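## Task

Press the OSFP module sitting in port 29 (top row, second counting from the right end) fully home so that it latches, without forcing any module, keeping every other module latched, and with the robot ending upright and not tipped.

## Robot and tools

ROBOT. TidyBot++: a mobile base 0.54 m long, 0.50 m wide, 0.38 m tall on four powered casters, carrying one seven-joint arm with a two-finger gripper. The shoulder sits 0.12 m ahead of the base centre, 0.68 m up. Segments: upper arm 0.42 m, forearm 0.31 m, hand 0.31 m from wrist to the hand point. The arm starts folded, hand pointing down, wrist up to 0.08 m beyond the base front. Cameras: base_camera (fixed on the base) and wrist_camera (looks along the hand).

FRAMES. Base frame: origin on the floor below the base centre, x forward, y left, z up, metres. hand_pose and "target" use it; the hand point is midway between the finger pads, the hand's z axis runs out along the fingers, its y axis is the closing direction. Odometry frame = base frame at scene start; base_odometry gives x, y and heading (rad, -3.142 to 3.142, left positive) from wheel turns only, so slip counts as travel.

move. Optional keys: base, joints, target, speeds, cameras, blocking. Motions start together.
- base: an object of relative offsets from where the base currently is, along its own axes at command start: translate_m (forward +, -2 to 2 m), strafe_m (left +, -2 to 2 m), rotate_rad (counter-clockwise from above +, -6.3 to 6.3). Not a pose. A base move gives up after 14 s (time_out).
- joints: absolute angles by name. joint_1_rad any angle (positive = clockwise from above, opposite to heading); joint_2_rad -2.249 to 2.249 (shoulder, 0 = upper arm vertical, + leans forward); joint_3_rad any angle; joint_4_rad -2.579 to 2.579 (elbow, 0 straight; with joint_3 at 3.14, negative bends forward); joint_5_rad any angle; joint_6_rad -2.099 to 2.099 (wrist); joint_7_rad any angle (hand roll; with hand down, + is counter-clockwise from above); gripper_pos 0 (open, ~85 mm gap) to 1 (closed, squeezing 100-150 N). Unbounded joints take the short way round, so send steps under half a turn. Done tolerances: ±0.039 rad for joints 1-4, ±0.095 for 5-7, ±0.03 for the gripper.
- target: one list of seven numbers [x, y, z, qw, qx, qy, qz], an absolute hand pose in the base frame (metres, unit quaternion). With target, joints may only hold gripper_pos. The solver chooses all joints, may swing the elbow, curve and overshoot. Usual result is within ~3 cm; to correct, add (wanted position - hand_pose) to your last target's xyz. To hold still, resend hand_target, not hand_pose. Low, close, forward-pointing poses are unreliable and can drive the arm into the base.
- speeds: caps for this action only: translate_m and strafe_m 0.05-0.5 m/s (give one of them when both are used), rotate_rad 0.1-1.57 rad/s.
- cameras: list of base_camera, wrist_camera or all; [] for none.
- blocking: true/omitted returns when everything is at rest; false returns in about 0.5 s while motion continues.
Unknown keys make a call invalid; out-of-range values get it refused. A refused call, or a stop you didn't command, cancels the remaining move/wait/finished_scene calls of that reply.

wait(seconds 0-10, cameras): commands nothing, returns state and images. stop(cameras): brakes all running motions; braked parts may still press on contacts. zoom_image(camera, region [x0,y0,x1,y1] pixels, at most 504x504): closer look at the latest image. finished_scene(scene): the current scene's number; ends it for good, so the modules must already stay latched.

RESULT LINES. move: done or the worst status. base_status / joint_status / hand_status: done, moving, off_target (resting short, maybe still pushing), contact_stop, time_out, not_followed, torque_fault, limit_stop_at_motor_heat. "joint command not followed" = self-collision check withheld targets; "pose unreachable" = target withheld. hand_status done means within 10 mm and 2 degrees. hand_target = hand position if all joints reached targets. motor_effort = percent of max torque, positive toward larger angles, bracket = peak in last action; readings carry a few points of error. base_tilt in degrees (forward, right positive). on_its_own = things the robot did unasked. ARM HIT = arm struck the base or itself. MOTOR HOT appears near 60 °C; at 75 °C the arm goes limp for 30-60 s. pictures lists image order. The camera calibration block gives K, distortion and base-to-camera transforms for both cameras.

CAUTIONS. Press modules gently: watch motor_effort and stop rising pushes; the arm never slows for obstacles and a blocked joint keeps straining. Torque limits are 104.5 N m (joints 1-4) and 51.3 N m (5-7); exceeding one freezes the arm 10 s. Never drive or rotate the base while the arm is caught on something high (about 0.6 m up or more) or it may tip; a sideways push on a raised hand can lift wheels, and reaching far out from folded or swinging a stretched arm sideways can topple the robot. Pulling the arm back or backing the base away straightens a lean. A blocked base keeps shoving until time_out even if status says done. Don't knock objects out of the work area, slam, or overload the gripper. Friction can leave joints slightly short; correct by adding (wanted - read) to each last command. Avoid long stretched-out holds that heat motors.

Each tool is called after "Emit:" as a command line: name --argument value for each argument, lists and objects as JSON in quotes; but a table of rows of numbers goes row by row, as --pt "numbers of a row", without its own name.

## Session

Emit:
move --joints '{"joint_1_rad": 0.0, "joint_2_rad": 0.0, "joint_3_rad": 3.14, "joint_4_rad": -2.5, "joint_5_rad": 0.0, "joint_6_rad": 0.97, "joint_7_rad": 1.57, "gripper_pos": 1.0}'

Scene clock: 2.47 s.
move: done
base_odometry: x=+0.000 y=+0.000 heading=+0.000
base_tilt: forward=+0.3 right=+0.3
base_status: not commanded
joint_positions: joint_1_rad=-0.012 joint_2_rad=-0.013 joint_3_rad=+3.147 joint_4_rad=-2.514 joint_5_rad=-0.007 joint_6_rad=+0.924 joint_7_rad=+1.561 gripper_pos=+0.999
joint_status: all done
motor_effort: joint_1_rad=+0(1) joint_2_rad=-14(15) joint_3_rad=+0(1) joint_4_rad=+15(17) joint_5_rad=+0(2) joint_6_rad=+8(9) joint_7_rad=+0(1)
hand_pose: x=+0.6129 y=+0.0026 z=+0.8489 quat_wxyz=(-0.005, +0.709, -0.005, +0.705) (m; base frame)
hand_target: x=+0.6182 y=+0.0021 z=+0.8634 quat_wxyz=(-0.001, +0.693, +0.000, +0.721) (m; base frame)
hand_status: not commanded
pictures: base_camera, wrist_camera
camera_calibration:
wrist_camera: T_world_to_cam=[[0.0177039, -0.999566, 0.0235476, -0.0278993], [0.0512813, -0.0226125, -0.998428, 0.881627], [0.998527, 0.0188836, 0.0508587, -0.523453], [0, 0, 0, 1]] pos_world=[0.477965, 0.00193333, 0.907521]

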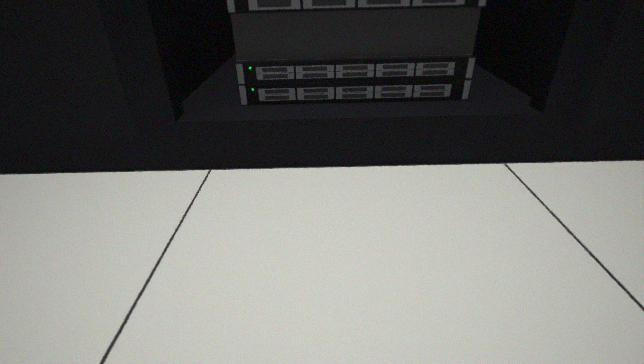

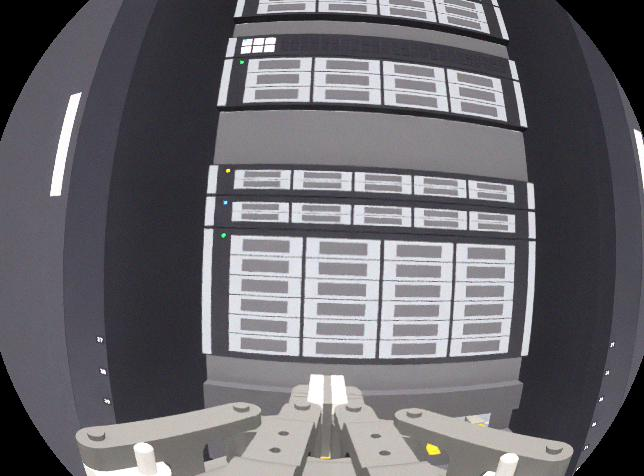

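Emit:
move --base '{"rotate_rad": -0.015, "strafe_m": -0.22}' --joints '{"joint_1_rad": 0.0, "joint_2_rad": 0.8, "joint_3_rad": 3.14, "joint_4_rad": -2.45, "joint_5_rad": 0.0, "joint_6_rad": 1.72, "joint_7_rad": 1.57, "gripper_pos": 1.0}'

Emit:
zoom_image --camera "wrist_camera" --region '[120, 200, 420, 340]'

Scene clock: 36.93 s.
move: done
base_odometry: x=+0.000 y=-0.220 heading=-0.015
base_tilt: forward=+0.2 right=+0.3
base_status: done
joint_positions: joint_1_rad=-0.005 joint_2_rad=+0.786 joint_3_rad=+3.147 joint_4_rad=-2.473 joint_5_rad=-0.007 joint_6_rad=+1.676 joint_7_rad=+1.561 gripper_pos=+0.999
joint_status: all done
motor_effort: joint_1_rad=+0(2) joint_2_rad=-28(31) joint_3_rad=-1(3) joint_4_rad=+3(16) joint_5_rad=+1(2) joint_6_rad=+9(10) joint_7_rad=+0(1)
hand_pose: x=+0.6913 y=+0.0001 z=+0.6633 quat_wxyz=(+0.000, +0.711, -0.004, +0.703) (m; base frame)
hand_target: x=+0.6978 y=+0.0020 z=+0.6752 quat_wxyz=(-0.001, +0.693, +0.000, +0.721) (m; base frame)
hand_status: not commanded
pictures: base_camera, wrist_camera
camera_calibration:
wrist_camera: T_world_to_cam=[[0.0121946, -0.999411, 0.0320626, -0.0292546], [0.0447875, -0.0314869, -0.9985, 0.6968], [0.998922, 0.0136124, 0.0443771, -0.588268], [0, 0, 0, 1]] pos_world=[0.556783, 0.000710363, 0.722798]

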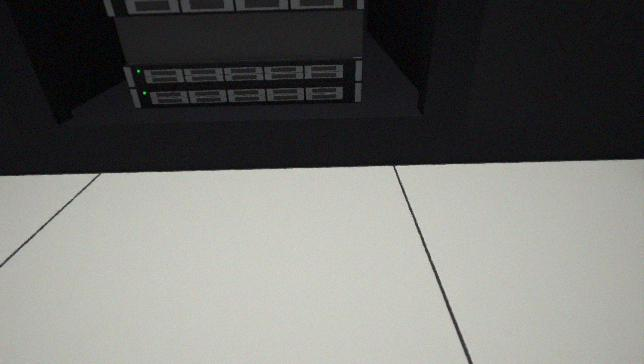

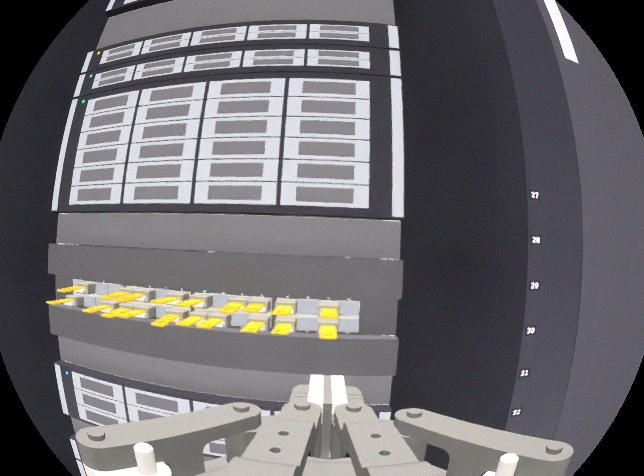

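Scaled by 1.680.

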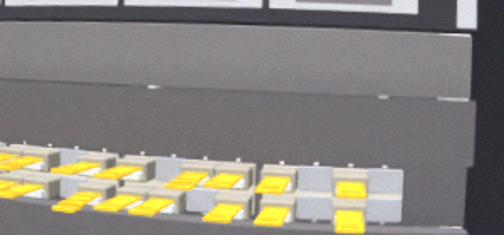

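Emit:
zoom_image --camera "wrist_camera" --region '[260, 280, 380, 350]'

Scaled by 4.200.

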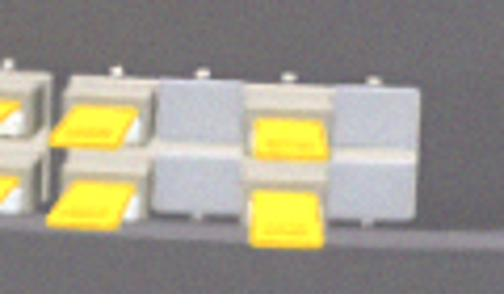

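Emit:
move --base '{"translate_m": 0.11, "strafe_m": -0.002}' --joints '{"joint_2_rad": 0.785, "joint_4_rad": -2.46, "joint_6_rad": 1.73}' --cameras '["wrist_camera"]'

Emit:
zoom_image --camera "wrist_camera" --region '[250, 300, 400, 400]'

Scene clock: 49.00 s.
move: done
base_odometry: x=+0.110 y=-0.224 heading=-0.015
base_tilt: forward=+0.3 right=+0.3
base_status: done
joint_positions: joint_1_rad=-0.005 joint_2_rad=+0.779 joint_3_rad=+3.147 joint_4_rad=-2.470 joint_5_rad=-0.007 joint_6_rad=+1.690 joint_7_rad=+1.561 gripper_pos=+0.999
joint_status: all done
motor_effort: joint_1_rad=+0(1) joint_2_rad=-28(30) joint_3_rad=-1(1) joint_4_rad=+4(5) joint_5_rad=+1(1) joint_6_rad=+8(9) joint_7_rad=+0(1)
hand_pose: x=+0.6921 y=+0.0001 z=+0.6722 quat_wxyz=(+0.000, +0.703, -0.004, +0.711) (m; base frame)
hand_target: x=+0.6948 y=+0.0020 z=+0.6841 quat_wxyz=(-0.001, +0.687, +0.000, +0.727) (m; base frame)
hand_status: not commanded
pictures: wrist_camera
camera_calibration:
wrist_camera: T_world_to_cam=[[0.0115159, -0.999409, 0.0323753, -0.029266], [0.0680154, -0.0315196, -0.997186, 0.688669], [0.997618, 0.0136855, 0.0676122, -0.604187], [0, 0, 0, 1]] pos_world=[0.556244, 0.000726423, 0.728529]

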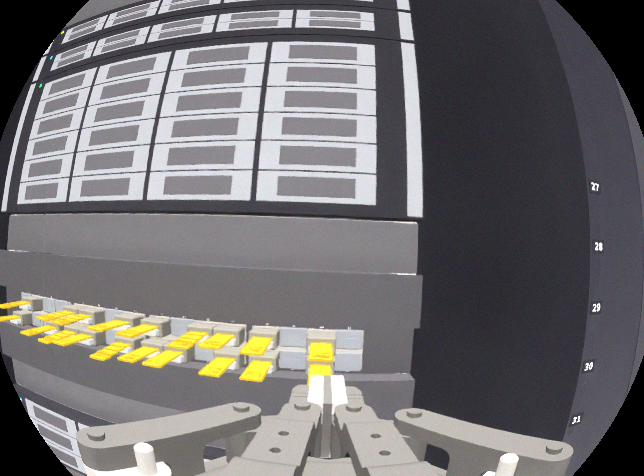

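Scaled by 3.360.

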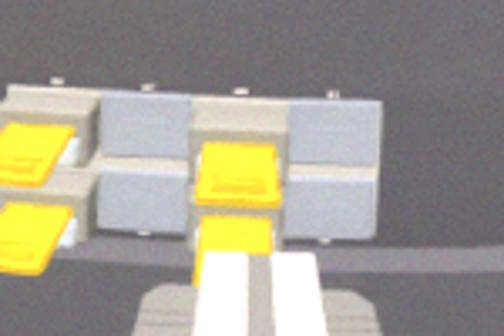

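Emit:
move --base '{"translate_m": 0.04, "strafe_m": 0.005}' --speeds '{"translate_m": 0.2}' --cameras '["wrist_camera"]'

Emit:
zoom_image --camera "wrist_camera" --region '[250, 310, 400, 410]'

Scene clock: 63.20 s.
move: done
base_odometry: x=+0.151 y=-0.220 heading=-0.015
base_tilt: forward=+0.3 right=+0.2
base_status: done
joint_positions: joint_1_rad=-0.005 joint_2_rad=+0.779 joint_3_rad=+3.147 joint_4_rad=-2.469 joint_5_rad=-0.007 joint_6_rad=+1.691 joint_7_rad=+1.561 gripper_pos=+0.999
joint_status: not commanded
motor_effort: joint_1_rad=+0(2) joint_2_rad=-28(29) joint_3_rad=-1(2) joint_4_rad=+4(5) joint_5_rad=+1(1) joint_6_rad=+9(10) joint_7_rad=+0(0)
hand_pose: x=+0.6926 y=+0.0001 z=+0.6727 quat_wxyz=(+0.000, +0.702, -0.004, +0.712) (m; base frame)
hand_target: x=+0.6948 y=+0.0020 z=+0.6841 quat_wxyz=(-0.001, +0.687, +0.000, +0.727) (m; base frame)
hand_status: not commanded
pictures: wrist_camera
camera_calibration:
wrist_camera: T_world_to_cam=[[0.0114302, -0.99941, 0.0324002, -0.0292593], [0.0700011, -0.031523, -0.997049, 0.687692], [0.997481, 0.0136645, 0.0695995, -0.605922], [0, 0, 0, 1]] pos_world=[0.556591, 0.000715714, 0.728782]

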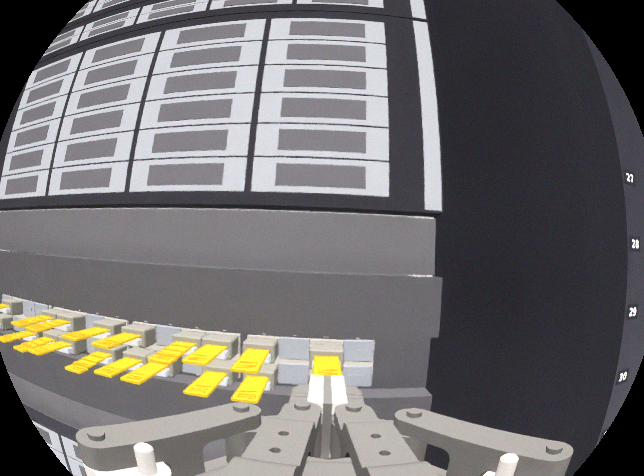

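Scaled by 3.360.

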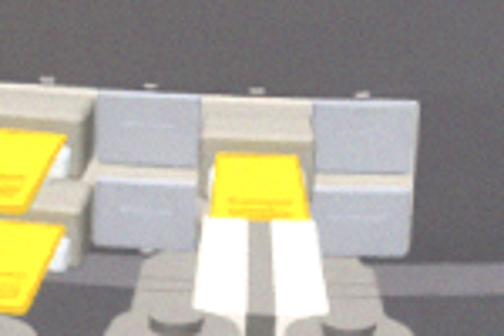

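Emit:
move --base '{"translate_m": 0.025}' --speeds '{"translate_m": 0.1}' --cameras '["wrist_camera"]'

Emit:
zoom_image --camera "wrist_camera" --region '[270, 330, 390, 410]'

Scene clock: 69.80 s.
move: done
base_odometry: x=+0.176 y=-0.220 heading=-0.015
base_tilt: forward=+0.3 right=+0.3
base_status: done
joint_positions: joint_1_rad=-0.005 joint_2_rad=+0.780 joint_3_rad=+3.147 joint_4_rad=-2.468 joint_5_rad=-0.007 joint_6_rad=+1.691 joint_7_rad=+1.561 gripper_pos=+0.999
joint_status: not commanded
motor_effort: joint_1_rad=+0(3) joint_2_rad=-28(29) joint_3_rad=-1(2) joint_4_rad=+3(4) joint_5_rad=+0(1) joint_6_rad=+8(10) joint_7_rad=+0(0)
hand_pose: x=+0.6930 y=+0.0001 z=+0.6730 quat_wxyz=(+0.000, +0.702, -0.004, +0.712) (m; base frame)
hand_target: x=+0.6948 y=+0.0020 z=+0.6841 quat_wxyz=(-0.001, +0.687, +0.000, +0.727) (m; base frame)
hand_status: not commanded
pictures: wrist_camera
camera_calibration:
wrist_camera: T_world_to_cam=[[0.0113074, -0.999411, 0.0324149, -0.0292459], [0.0712375, -0.0315295, -0.996961, 0.687022], [0.997395, 0.0135822, 0.070839, -0.6071], [0, 0, 0, 1]] pos_world=[0.556907, 0.000678596, 0.728888]

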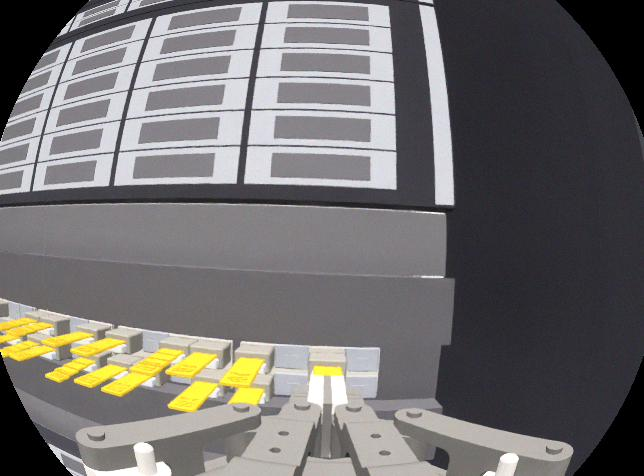

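Scaled by 4.200.

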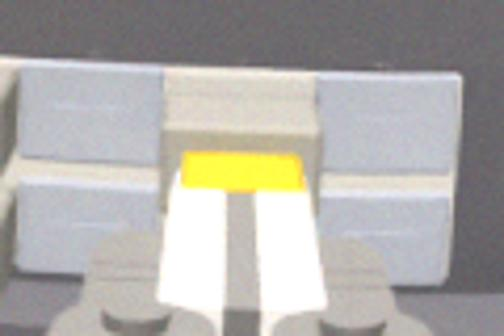

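Emit:
move --base '{"translate_m": 0.01}' --speeds '{"translate_m": 0.05}' --cameras '["wrist_camera"]'

Emit:
zoom_image --camera "wrist_camera" --region '[270, 330, 390, 410]'

Scene clock: 72.37 s.
move: done
base_odometry: x=+0.186 y=-0.220 heading=-0.015
base_tilt: forward=+0.3 right=+0.3
base_status: done
joint_positions: joint_1_rad=-0.005 joint_2_rad=+0.780 joint_3_rad=+3.147 joint_4_rad=-2.468 joint_5_rad=-0.007 joint_6_rad=+1.691 joint_7_rad=+1.561 gripper_pos=+0.999
joint_status: not commanded
motor_effort: joint_1_rad=-1(2) joint_2_rad=-29(29) joint_3_rad=-1(2) joint_4_rad=+7(7) joint_5_rad=+1(1) joint_6_rad=+9(10) joint_7_rad=+0(1)
hand_pose: x=+0.6929 y=+0.0001 z=+0.6727 quat_wxyz=(+0.000, +0.702, -0.004, +0.712) (m; base frame)
hand_target: x=+0.6948 y=+0.0020 z=+0.6841 quat_wxyz=(-0.001, +0.687, +0.000, +0.727) (m; base frame)
hand_status: not commanded
pictures: wrist_camera
camera_calibration:
wrist_camera: T_world_to_cam=[[0.0113237, -0.99941, 0.0324129, -0.0292459], [0.0707436, -0.031533, -0.996996, 0.687101], [0.99743, 0.0135827, 0.0703449, -0.606739], [0, 0, 0, 1]] pos_world=[0.556903, 0.000678776, 0.728666]

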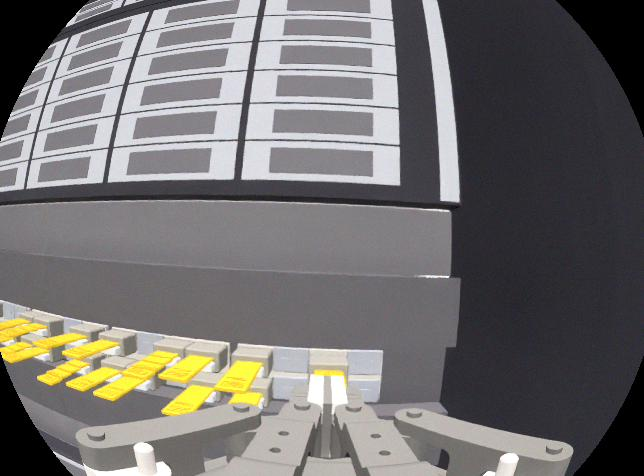

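Scaled by 4.200.

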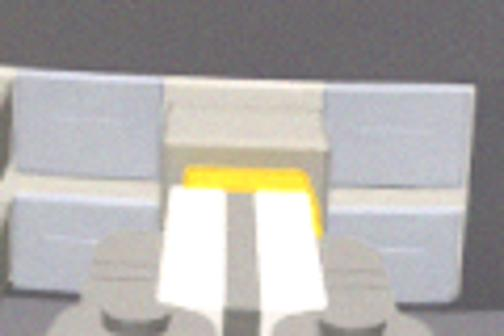

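Emit:
move --base '{"translate_m": 0.006}' --speeds '{"translate_m": 0.05}' --cameras '["wrist_camera"]'

Emit:
zoom_image --camera "wrist_camera" --region '[270, 330, 390, 410]'

Scene clock: 84.50 s.
move: done
base_odometry: x=+0.192 y=-0.220 heading=-0.014
base_tilt: forward=+0.3 right=+0.3
base_status: done
joint_positions: joint_1_rad=-0.005 joint_2_rad=+0.781 joint_3_rad=+3.147 joint_4_rad=-2.468 joint_5_rad=-0.007 joint_6_rad=+1.691 joint_7_rad=+1.561 gripper_pos=+0.999
joint_status: not commanded
motor_effort: joint_1_rad=+0(2) joint_2_rad=-29(30) joint_3_rad=-1(2) joint_4_rad=+7(8) joint_5_rad=+0(2) joint_6_rad=+10(10) joint_7_rad=+0(0)
hand_pose: x=+0.6929 y=+0.0001 z=+0.6724 quat_wxyz=(+0.000, +0.702, -0.004, +0.712) (m; base frame)
hand_target: x=+0.6948 y=+0.0020 z=+0.6841 quat_wxyz=(-0.001, +0.687, +0.000, +0.727) (m; base frame)
hand_status: not commanded
pictures: wrist_camera
camera_calibration:
wrist_camera: T_world_to_cam=[[0.0113418, -0.99941, 0.0324094, -0.0292457], [0.0701869, -0.0315359, -0.997035, 0.687194], [0.997469, 0.0135829, 0.0697879, -0.606364], [0, 0, 0, 1]] pos_world=[0.556929, 0.000678911, 0.728421]

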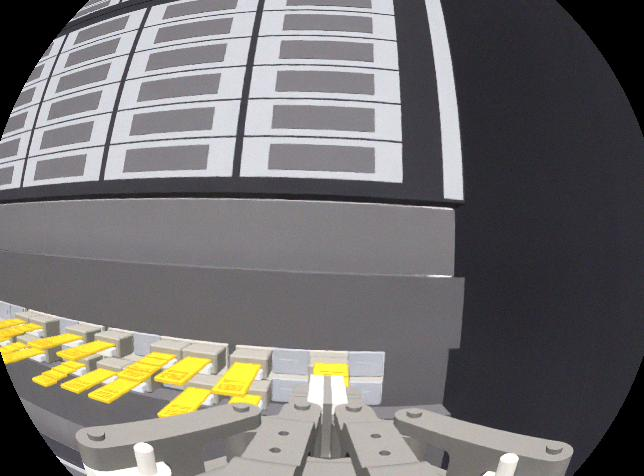

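Scaled by 4.200.

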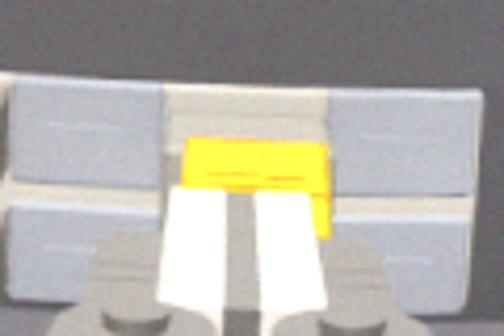

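Emit:
zoom_image --camera "wrist_camera" --region '[220, 335, 360, 405]'

Scaled by 3.600.

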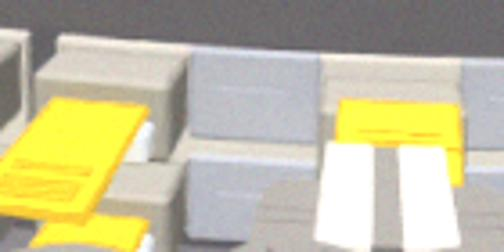

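Emit:
zoom_image --camera "wrist_camera" --region '[300, 345, 360, 395]'

Emit:
zoom_image --camera "wrist_camera" --region '[220, 340, 280, 390]'

Scaled by 8.400.

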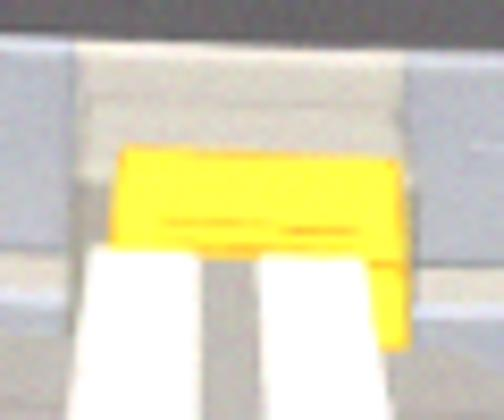

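Scaled by 8.400.

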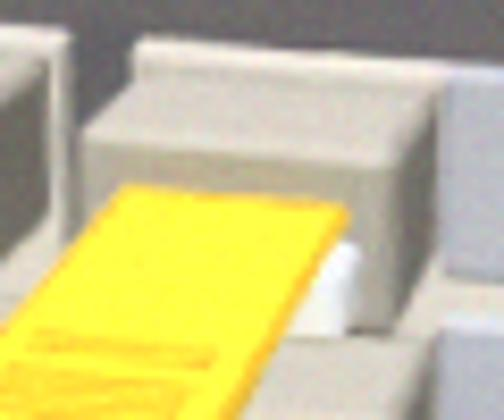

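Emit:
move --base '{"translate_m": -0.05}' --speeds '{"translate_m": 0.2}' --cameras '["wrist_camera"]'

Emit:
zoom_image --camera "wrist_camera" --region '[220, 310, 380, 410]'

Scene clock: 113.30 s.
move: done
base_odometry: x=+0.142 y=-0.219 heading=-0.015
base_tilt: forward=+0.2 right=+0.2
base_status: done
joint_positions: joint_1_rad=-0.005 joint_2_rad=+0.780 joint_3_rad=+3.147 joint_4_rad=-2.466 joint_5_rad=-0.007 joint_6_rad=+1.692 joint_7_rad=+1.561 gripper_pos=+0.999
joint_status: not commanded
motor_effort: joint_1_rad=+0(2) joint_2_rad=-29(30) joint_3_rad=-1(2) joint_4_rad=+3(7) joint_5_rad=+1(2) joint_6_rad=+8(10) joint_7_rad=+0(0)
hand_pose: x=+0.6934 y=+0.0001 z=+0.6733 quat_wxyz=(+0.000, +0.701, -0.004, +0.713) (m; base frame)
hand_target: x=+0.6948 y=+0.0020 z=+0.6841 quat_wxyz=(-0.001, +0.687, +0.000, +0.727) (m; base frame)
hand_status: not commanded
pictures: wrist_camera
camera_calibration:
wrist_camera: T_world_to_cam=[[0.0112592, -0.99941, 0.032443, -0.0292423], [0.0730334, -0.0315365, -0.996831, 0.685949], [0.997266, 0.0135929, 0.0726353, -0.608697], [0, 0, 0, 1]] pos_world=[0.557265, 0.000681353, 0.728937]

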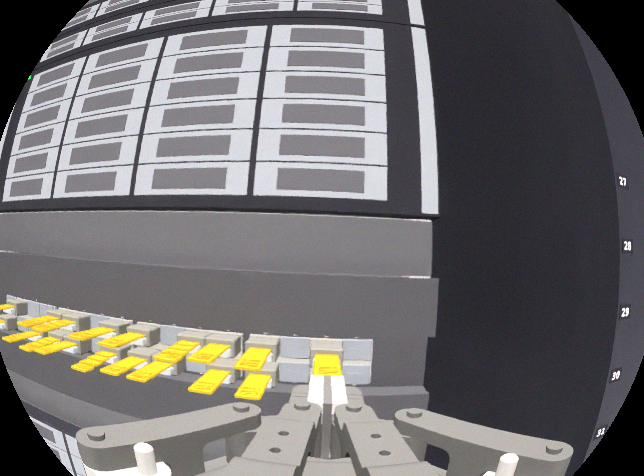

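Scaled by 3.150.

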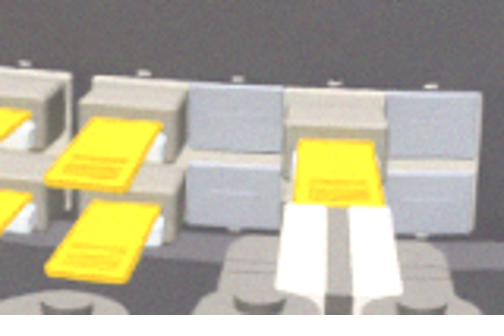

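Emit:
move --joints '{"joint_2_rad": 0.617, "joint_4_rad": -2.465, "joint_6_rad": 1.477}' --cameras '["wrist_camera"]'

Emit:
zoom_image --camera "wrist_camera" --region '[220, 280, 380, 400]'

Scene clock: 147.50 s.
move: done
base_odometry: x=+0.142 y=-0.219 heading=-0.015
base_tilt: forward=+0.2 right=+0.3
base_status: not commanded
joint_positions: joint_1_rad=-0.005 joint_2_rad=+0.616 joint_3_rad=+3.147 joint_4_rad=-2.466 joint_5_rad=-0.007 joint_6_rad=+1.533 joint_7_rad=+1.561 gripper_pos=+0.999
joint_status: all done
motor_effort: joint_1_rad=+0(0) joint_2_rad=-27(31) joint_3_rad=-1(1) joint_4_rad=+6(7) joint_5_rad=+0(1) joint_6_rad=+9(10) joint_7_rad=+0(0)
hand_pose: x=+0.6921 y=-0.0001 z=+0.7183 quat_wxyz=(+0.000, +0.699, -0.004, +0.715) (m; base frame)
hand_target: x=+0.6923 y=+0.0021 z=+0.7006 quat_wxyz=(-0.001, +0.719, +0.000, +0.695) (m; base frame)
hand_status: not commanded
pictures: wrist_camera
camera_calibration:
wrist_camera: T_world_to_cam=[[0.0105347, -0.999471, 0.0307579, -0.0291641], [0.0787271, -0.0298351, -0.99645, 0.726765], [0.996841, 0.0129188, 0.0783712, -0.614444], [0, 0, 0, 1]] pos_world=[0.555594, 0.000472273, 0.773237]

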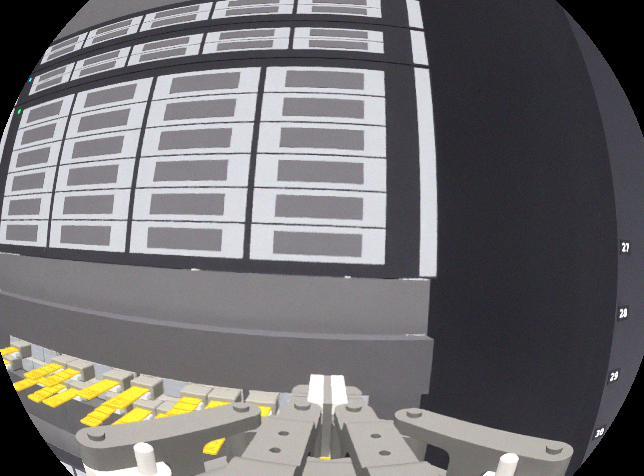

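Scaled by 3.150.

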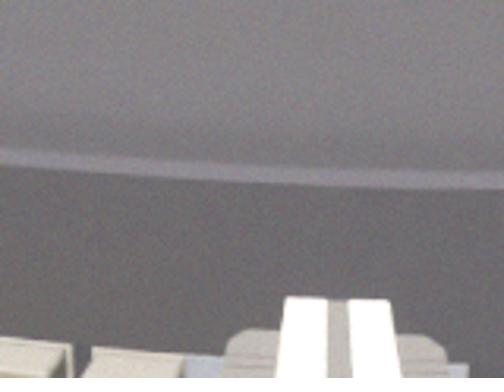

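Emit:
move --joints '{"joint_1_rad": 0.0, "joint_2_rad": 0.65, "joint_3_rad": 3.14, "joint_4_rad": -2.465, "joint_5_rad": 0.0, "joint_6_rad": 1.40, "joint_7_rad": 1.57}' --cameras '["wrist_camera"]'

Scene clock: 164.47 s.
move: done
base_odometry: x=+0.142 y=-0.219 heading=-0.015
base_tilt: forward=+0.2 right=+0.3
base_status: not commanded
joint_positions: joint_1_rad=-0.005 joint_2_rad=+0.641 joint_3_rad=+3.147 joint_4_rad=-2.466 joint_5_rad=-0.007 joint_6_rad=+1.450 joint_7_rad=+1.561 gripper_pos=+0.999
joint_status: all done
motor_effort: joint_1_rad=+0(1) joint_2_rad=-27(29) joint_3_rad=-1(2) joint_4_rad=+5(7) joint_5_rad=+1(2) joint_6_rad=+9(10) joint_7_rad=+0(1)
hand_pose: x=+0.6916 y=-0.0002 z=+0.6779 quat_wxyz=(+0.000, +0.737, -0.005, +0.676) (m; base frame)
hand_target: x=+0.6900 y=+0.0021 z=+0.6578 quat_wxyz=(-0.001, +0.756, +0.000, +0.654) (m; base frame)
hand_status: not commanded
pictures: wrist_camera
camera_calibration:
wrist_camera: T_world_to_cam=[[0.013569, -0.999485, 0.029085, -0.0289428], [-0.0298908, -0.0294801, -0.999118, 0.763444], [0.999461, 0.0126877, -0.0302754, -0.539009], [0, 0, 0, 1]] pos_world=[0.561931, 0.000417316, 0.747294]

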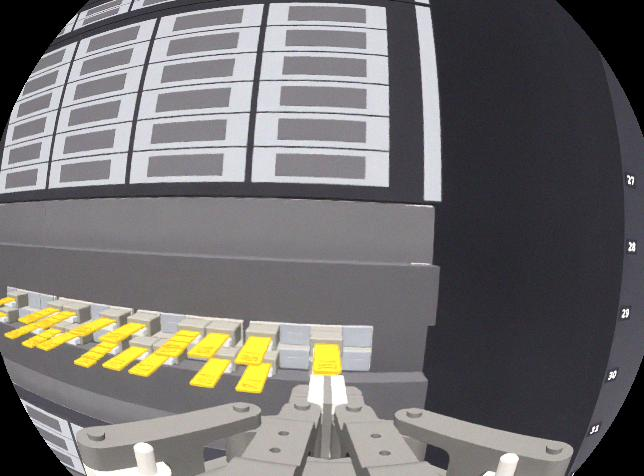

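Emit:
move --joints '{"joint_1_rad": 0.0, "joint_2_rad": 0.605, "joint_3_rad": 3.14, "joint_4_rad": -2.51, "joint_5_rad": 0.0, "joint_6_rad": 1.40, "joint_7_rad": 1.57}' --cameras '["wrist_camera"]'

Emit:
zoom_image --camera "wrist_camera" --region '[240, 310, 400, 410]'

Scene clock: 169.00 s.
move: done
base_odometry: x=+0.142 y=-0.219 heading=-0.015
base_tilt: forward=+0.3 right=+0.2
base_status: not commanded
joint_positions: joint_1_rad=-0.005 joint_2_rad=+0.605 joint_3_rad=+3.147 joint_4_rad=-2.493 joint_5_rad=-0.007 joint_6_rad=+1.450 joint_7_rad=+1.561 gripper_pos=+0.999
joint_status: all done
motor_effort: joint_1_rad=+0(0) joint_2_rad=-26(28) joint_3_rad=-1(1) joint_4_rad=+6(7) joint_5_rad=+0(2) joint_6_rad=+9(10) joint_7_rad=+0(1)
hand_pose: x=+0.6824 y=-0.0002 z=+0.6896 quat_wxyz=(+0.000, +0.734, -0.005, +0.679) (m; base frame)
hand_target: x=+0.6747 y=+0.0021 z=+0.6689 quat_wxyz=(-0.001, +0.756, +0.000, +0.654) (m; base frame)
hand_status: not commanded
pictures: wrist_camera
camera_calibration:
wrist_camera: T_world_to_cam=[[0.0132312, -0.99949, 0.0290469, -0.0289354], [-0.021025, -0.0293211, -0.999349, 0.768918], [0.999691, 0.0126119, -0.0214022, -0.535722], [0, 0, 0, 1]] pos_world=[0.552106, 0.000381288, 0.757792]

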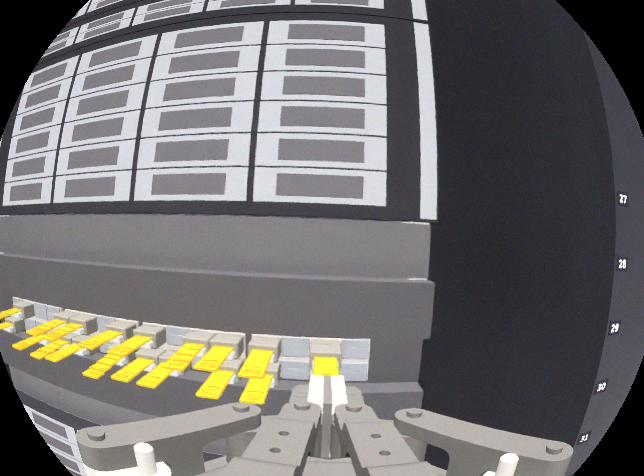

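Scaled by 3.150.

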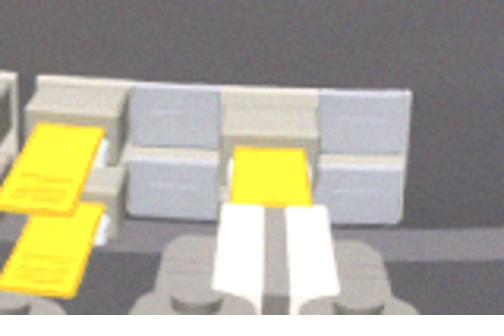

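Emit:
move --base '{"translate_m": 0.06}' --speeds '{"translate_m": 0.1}' --cameras '["wrist_camera"]'

Emit:
zoom_image --camera "wrist_camera" --region '[240, 310, 400, 410]'

Scene clock: 174.17 s.
move: done
base_odometry: x=+0.202 y=-0.220 heading=-0.014
base_tilt: forward=+0.3 right=+0.3
base_status: done
joint_positions: joint_1_rad=-0.005 joint_2_rad=+0.604 joint_3_rad=+3.147 joint_4_rad=-2.493 joint_5_rad=-0.007 joint_6_rad=+1.449 joint_7_rad=+1.561 gripper_pos=+0.999
joint_status: not commanded
motor_effort: joint_1_rad=+0(2) joint_2_rad=-25(27) joint_3_rad=-1(2) joint_4_rad=+5(8) joint_5_rad=+0(1) joint_6_rad=+9(10) joint_7_rad=+0(0)
hand_pose: x=+0.6823 y=-0.0002 z=+0.6902 quat_wxyz=(+0.000, +0.734, -0.005, +0.679) (m; base frame)
hand_target: x=+0.6747 y=+0.0021 z=+0.6689 quat_wxyz=(-0.001, +0.756, +0.000, +0.654) (m; base frame)
hand_status: not commanded
pictures: wrist_camera
camera_calibration:
wrist_camera: T_world_to_cam=[[0.013174, -0.999491, 0.0290506, -0.028933], [-0.0201218, -0.0293122, -0.999368, 0.768958], [0.999711, 0.0125811, -0.0204977, -0.5362], [0, 0, 0, 1]] pos_world=[0.551899, 0.000367539, 0.758321]

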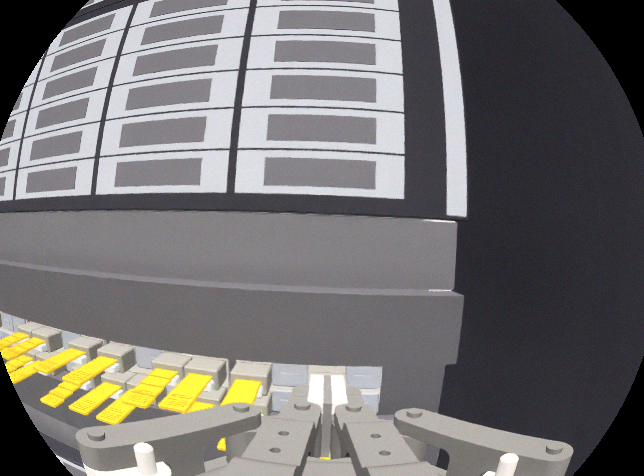

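Scaled by 3.150.

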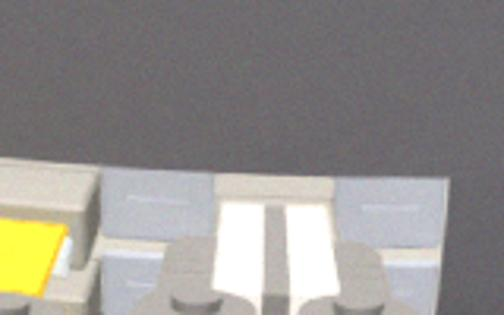

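Emit:
move --base '{"translate_m": 0.025}' --speeds '{"translate_m": 0.05}' --cameras '["wrist_camera"]'

Emit:
zoom_image --camera "wrist_camera" --region '[240, 330, 400, 430]'

Scene clock: 179.30 s.
move: done
base_odometry: x=+0.227 y=-0.220 heading=-0.014
base_tilt: forward=+0.2 right=+0.2
base_status: done
joint_positions: joint_1_rad=-0.005 joint_2_rad=+0.603 joint_3_rad=+3.147 joint_4_rad=-2.493 joint_5_rad=-0.007 joint_6_rad=+1.449 joint_7_rad=+1.561 gripper_pos=+0.999
joint_status: not commanded
motor_effort: joint_1_rad=+0(2) joint_2_rad=-26(27) joint_3_rad=-1(1) joint_4_rad=+6(7) joint_5_rad=+0(1) joint_6_rad=+8(9) joint_7_rad=+0(1)
hand_pose: x=+0.6822 y=-0.0002 z=+0.6904 quat_wxyz=(+0.000, +0.734, -0.005, +0.679) (m; base frame)
hand_target: x=+0.6747 y=+0.0021 z=+0.6689 quat_wxyz=(-0.001, +0.756, +0.000, +0.654) (m; base frame)
hand_status: not commanded
pictures: wrist_camera
camera_calibration:
wrist_camera: T_world_to_cam=[[0.0131677, -0.999491, 0.0290513, -0.0289332], [-0.0199183, -0.0293102, -0.999372, 0.768965], [0.999715, 0.0125808, -0.0202941, -0.536316], [0, 0, 0, 1]] pos_world=[0.551861, 0.000367319, 0.758439]

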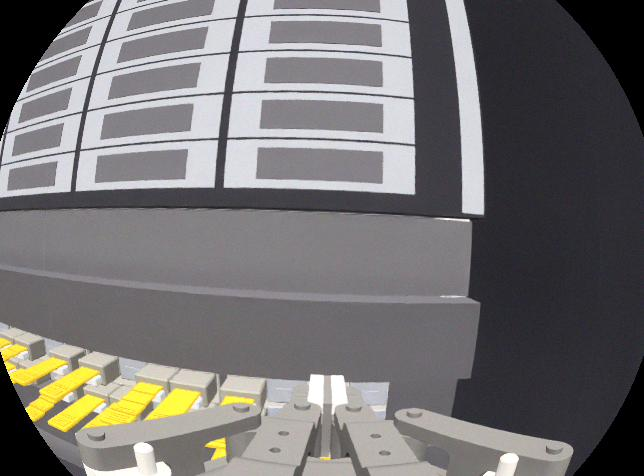

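Scaled by 3.150.

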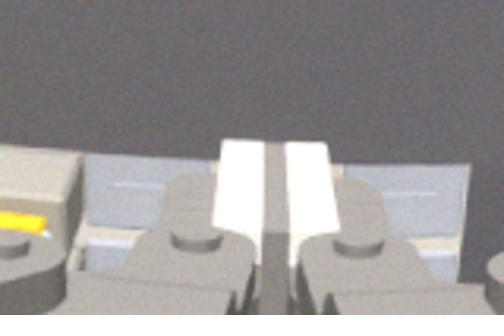

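Emit:
zoom_image --camera "wrist_camera" --region '[200, 280, 500, 430]'

Emit:
move --cameras '["base_camera"]'

Emit:
zoom_image --camera "base_camera" --region '[200, 0, 500, 150]'

Scaled by 1.680.

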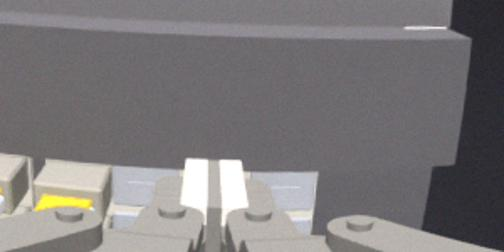

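Scene clock: 187.83 s.
base_odometry: x=+0.227 y=-0.220 heading=-0.014
base_tilt: forward=+0.3 right=+0.3
base_status: done
joint_positions: joint_1_rad=-0.005 joint_2_rad=+0.603 joint_3_rad=+3.147 joint_4_rad=-2.493 joint_5_rad=-0.007 joint_6_rad=+1.449 joint_7_rad=+1.561 gripper_pos=+0.999
joint_status: not commanded
motor_effort: joint_1_rad=+0(2) joint_2_rad=-26(27) joint_3_rad=-1(1) joint_4_rad=+6(7) joint_5_rad=+0(1) joint_6_rad=+9(9) joint_7_rad=+0(1)
hand_pose: x=+0.6822 y=-0.0002 z=+0.6904 quat_wxyz=(+0.000, +0.734, -0.005, +0.679) (m; base frame)
hand_target: x=+0.6747 y=+0.0021 z=+0.6689 quat_wxyz=(-0.001, +0.756, +0.000, +0.654) (m; base frame)
hand_status: not commanded
pictures: base_camera

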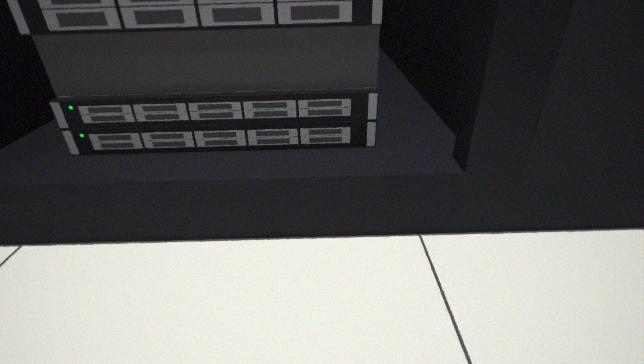

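Scaled by 1.680.

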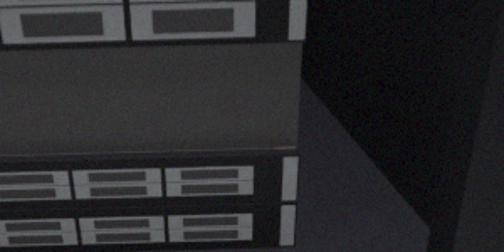

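Emit:
move --base '{"translate_m": 0.008}' --speeds '{"translate_m": 0.05}' --cameras '["wrist_camera"]'

Emit:
zoom_image --camera "wrist_camera" --region '[240, 330, 400, 430]'

Scene clock: 211.77 s.
move: done
base_odometry: x=+0.235 y=-0.220 heading=-0.014
base_tilt: forward=+0.2 right=+0.3
base_status: done
joint_positions: joint_1_rad=-0.005 joint_2_rad=+0.603 joint_3_rad=+3.147 joint_4_rad=-2.494 joint_5_rad=-0.007 joint_6_rad=+1.449 joint_7_rad=+1.561 gripper_pos=+0.999
joint_status: not commanded
motor_effort: joint_1_rad=+0(2) joint_2_rad=-25(27) joint_3_rad=-1(2) joint_4_rad=+6(7) joint_5_rad=+0(1) joint_6_rad=+9(9) joint_7_rad=+0(0)
hand_pose: x=+0.6822 y=-0.0002 z=+0.6904 quat_wxyz=(+0.000, +0.734, -0.005, +0.679) (m; base frame)
hand_target: x=+0.6747 y=+0.0021 z=+0.6689 quat_wxyz=(-0.001, +0.756, +0.000, +0.654) (m; base frame)
hand_status: not commanded
pictures: wrist_camera
camera_calibration:
wrist_camera: T_world_to_cam=[[0.0131682, -0.999491, 0.0290499, -0.0289329], [-0.0199498, -0.0293092, -0.999371, 0.769011], [0.999714, 0.0125803, -0.0203256, -0.536251], [0, 0, 0, 1]] pos_world=[0.551821, 0.000367121, 0.758469]

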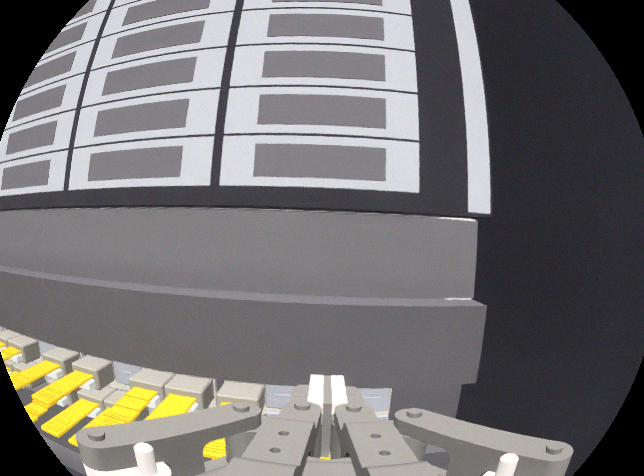

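Scaled by 3.150.

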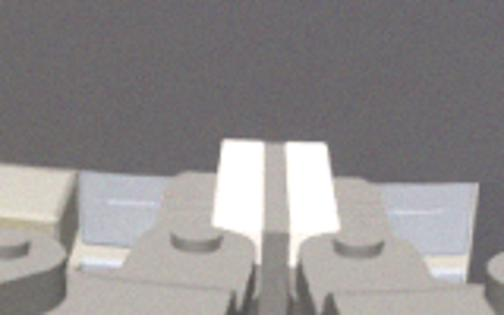

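Emit:
zoom_image --camera "wrist_camera" --region '[400, 280, 500, 420]'

Scaled by 3.600.

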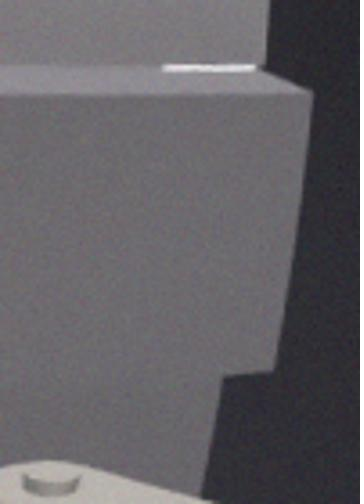

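Emit:
move --base '{"translate_m": -0.095}' --speeds '{"translate_m": 0.2}' --cameras '[]'

Emit:
move --joints '{"joint_1_rad": 0.0, "joint_2_rad": 0.5, "joint_3_rad": 3.14, "joint_4_rad": -2.51, "joint_5_rad": 0.0, "joint_6_rad": 1.15, "joint_7_rad": 1.57}' --cameras '["wrist_camera"]'

Emit:
zoom_image --camera "wrist_camera" --region '[240, 260, 400, 400]'

Scene clock: 249.53 s.
move: done
base_odometry: x=+0.140 y=-0.218 heading=-0.014
base_tilt: forward=+0.2 right=+0.3
base_status: done
joint_positions: joint_1_rad=-0.005 joint_2_rad=+0.602 joint_3_rad=+3.147 joint_4_rad=-2.495 joint_5_rad=-0.007 joint_6_rad=+1.449 joint_7_rad=+1.561 gripper_pos=+0.999
joint_status: not commanded
motor_effort: joint_1_rad=+0(2) joint_2_rad=-25(28) joint_3_rad=-1(2) joint_4_rad=+6(7) joint_5_rad=+1(2) joint_6_rad=+9(10) joint_7_rad=+0(1)
hand_pose: x=+0.6816 y=-0.0003 z=+0.6905 quat_wxyz=(+0.000, +0.734, -0.005, +0.679) (m; base frame)
hand_target: x=+0.6747 y=+0.0021 z=+0.6689 quat_wxyz=(-0.001, +0.756, +0.000, +0.654) (m; base frame)
hand_status: not commanded
pictures: none
No camera images: "cameras" was empty.

Scene clock: 250.80 s.
move: done
base_odometry: x=+0.140 y=-0.218 heading=-0.014
base_tilt: forward=+0.2 right=+0.2
base_status: not commanded
joint_positions: joint_1_rad=-0.005 joint_2_rad=+0.502 joint_3_rad=+3.147 joint_4_rad=-2.495 joint_5_rad=-0.007 joint_6_rad=+1.207 joint_7_rad=+1.561 gripper_pos=+0.999
joint_status: all done
motor_effort: joint_1_rad=+0(1) joint_2_rad=-24(27) joint_3_rad=-1(2) joint_4_rad=+7(9) joint_5_rad=+1(2) joint_6_rad=+9(9) joint_7_rad=+0(1)
hand_pose: x=+0.6705 y=-0.0004 z=+0.6717 quat_wxyz=(+0.000, +0.780, -0.006, +0.625) (m; base frame)
hand_target: x=+0.6603 y=+0.0021 z=+0.6507 quat_wxyz=(-0.001, +0.802, +0.000, +0.598) (m; base frame)
hand_status: not commanded
pictures: wrist_camera
camera_calibration:
wrist_camera: T_world_to_cam=[[0.0163678, -0.999555, 0.0249222, -0.0277898], [-0.162333, -0.0272514, -0.98636, 0.836805], [0.9866, 0.0120988, -0.162707, -0.420525], [0, 0, 0, 1]] pos_world=[0.551186, 0.000114566, 0.757661]

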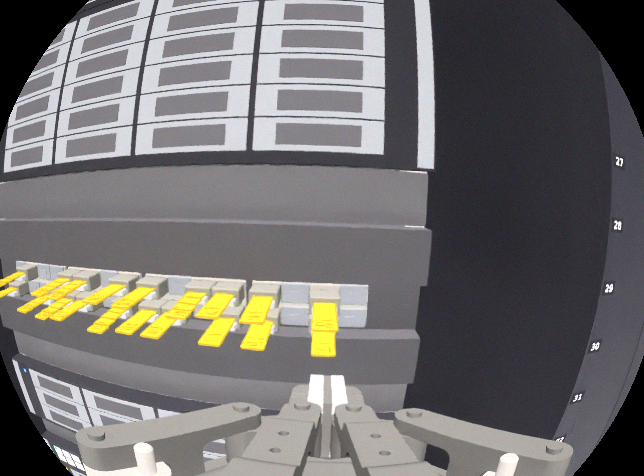

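Scaled by 3.150.

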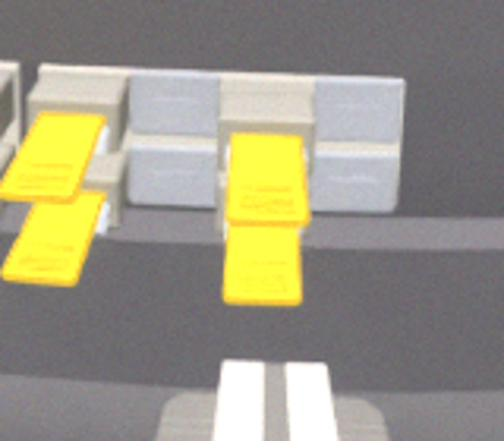

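Emit:
zoom_image --camera "wrist_camera" --region '[280, 270, 380, 340]'

Emit:
zoom_image --camera "wrist_camera" --region '[230, 270, 330, 340]'

Emit:
zoom_image --camera "wrist_camera" --region '[360, 210, 460, 390]'

Scaled by 5.040.

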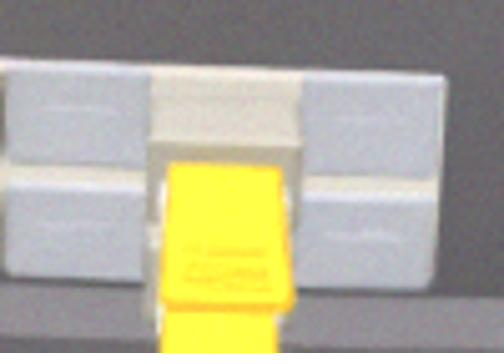

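Scaled by 5.040.

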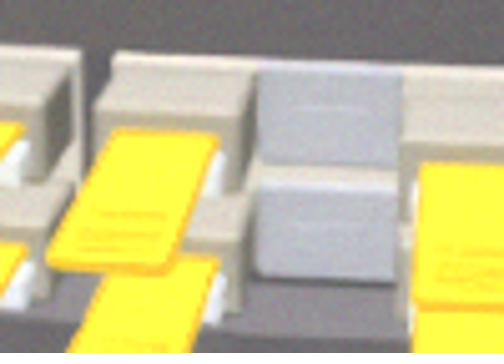

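Scaled by 2.800.

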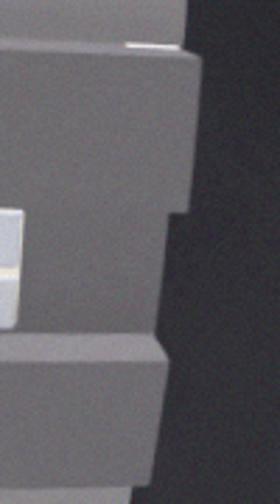

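Emit:
move --joints '{"joint_1_rad": 0.0, "joint_2_rad": 0.76, "joint_3_rad": 3.14, "joint_4_rad": -2.515, "joint_5_rad": 0.0, "joint_6_rad": 1.705, "joint_7_rad": 0.0}' --cameras '["wrist_camera"]'

Emit:
zoom_image --camera "wrist_camera" --region '[200, 140, 400, 340]'

Scene clock: 322.23 s.
move: done
base_odometry: x=+0.140 y=-0.218 heading=-0.014
base_tilt: forward=+0.2 right=+0.3
base_status: not commanded
joint_positions: joint_1_rad=-0.005 joint_2_rad=+0.746 joint_3_rad=+3.147 joint_4_rad=-2.495 joint_5_rad=-0.007 joint_6_rad=+1.662 joint_7_rad=+0.059 gripper_pos=+0.999
joint_status: all done
motor_effort: joint_1_rad=+0(1) joint_2_rad=-27(29) joint_3_rad=-1(2) joint_4_rad=+3(8) joint_5_rad=+0(2) joint_6_rad=+9(10) joint_7_rad=+0(1)
hand_pose: x=+0.6846 y=-0.0001 z=+0.6755 quat_wxyz=(-0.480, +0.516, -0.487, +0.515) (m; base frame)
hand_target: x=+0.6783 y=+0.0020 z=+0.6755 quat_wxyz=(-0.501, +0.500, -0.500, +0.500) (m; base frame)
hand_status: not commanded
pictures: wrist_camera
camera_calibration:
wrist_camera: T_world_to_cam=[[0.00823058, -0.100552, -0.994898, 0.666728], [0.0616855, 0.993088, -0.0998592, 0.0908113], [0.998062, -0.0605489, 0.0143763, -0.561286], [0, 0, 0, 1]] pos_world=[0.549109, -0.0571277, 0.680463]

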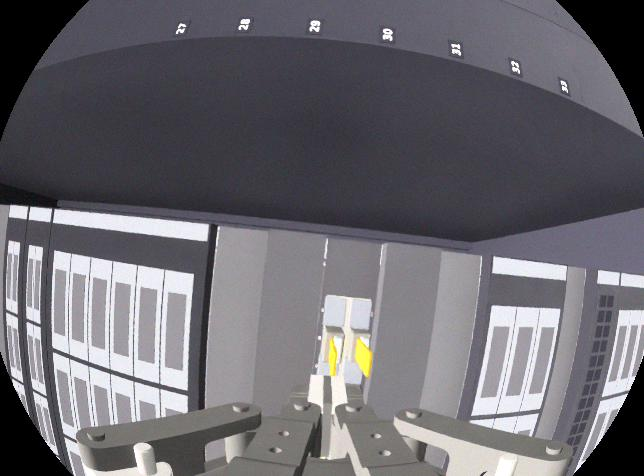

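Scaled by 2.520.

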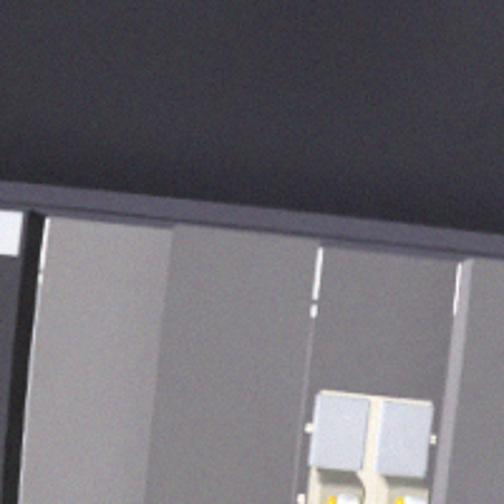

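Emit:
move --joints '{"joint_1_rad": 0.0, "joint_2_rad": 0.765, "joint_3_rad": 3.14, "joint_4_rad": -2.515, "joint_5_rad": 0.0, "joint_6_rad": 1.586, "joint_7_rad": -0.08}' --cameras '["wrist_camera"]'

Emit:
zoom_image --camera "wrist_camera" --region '[270, 270, 410, 410]'

Scene clock: 331.07 s.
move: done
base_odometry: x=+0.140 y=-0.218 heading=-0.014
base_tilt: forward=+0.2 right=+0.2
base_status: not commanded
joint_positions: joint_1_rad=-0.005 joint_2_rad=+0.753 joint_3_rad=+3.147 joint_4_rad=-2.496 joint_5_rad=-0.007 joint_6_rad=+1.589 joint_7_rad=-0.034 gripper_pos=+0.999
joint_status: all done
motor_effort: joint_1_rad=+0(1) joint_2_rad=-28(29) joint_3_rad=-1(1) joint_4_rad=+4(5) joint_5_rad=+1(1) joint_6_rad=+9(11) joint_7_rad=+0(1)
hand_pose: x=+0.6832 y=-0.0002 z=+0.6487 quat_wxyz=(-0.483, +0.512, -0.531, +0.472) (m; base frame)
hand_target: x=+0.6759 y=+0.0020 z=+0.6357 quat_wxyz=(-0.487, +0.508, -0.551, +0.449) (m; base frame)
hand_status: not commanded
pictures: wrist_camera
camera_calibration:
wrist_camera: T_world_to_cam=[[-0.0716466, -0.00671172, -0.997407, 0.696293], [0.0620812, 0.998009, -0.0111752, 0.0305116], [0.995496, -0.0627209, -0.0710873, -0.502351], [0, 0, 0, 1]] pos_world=[0.548081, -0.0572854, 0.659118]

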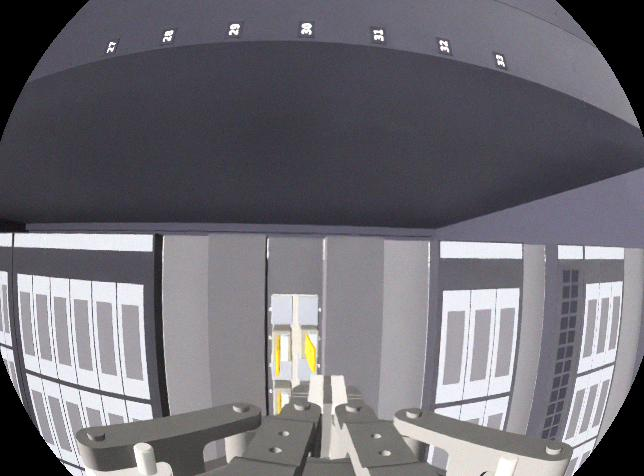

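Scaled by 3.600.

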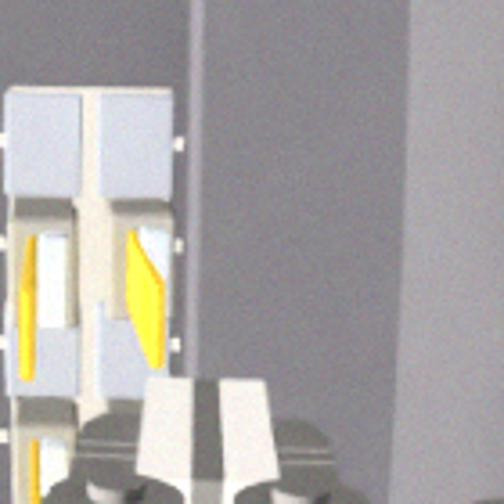

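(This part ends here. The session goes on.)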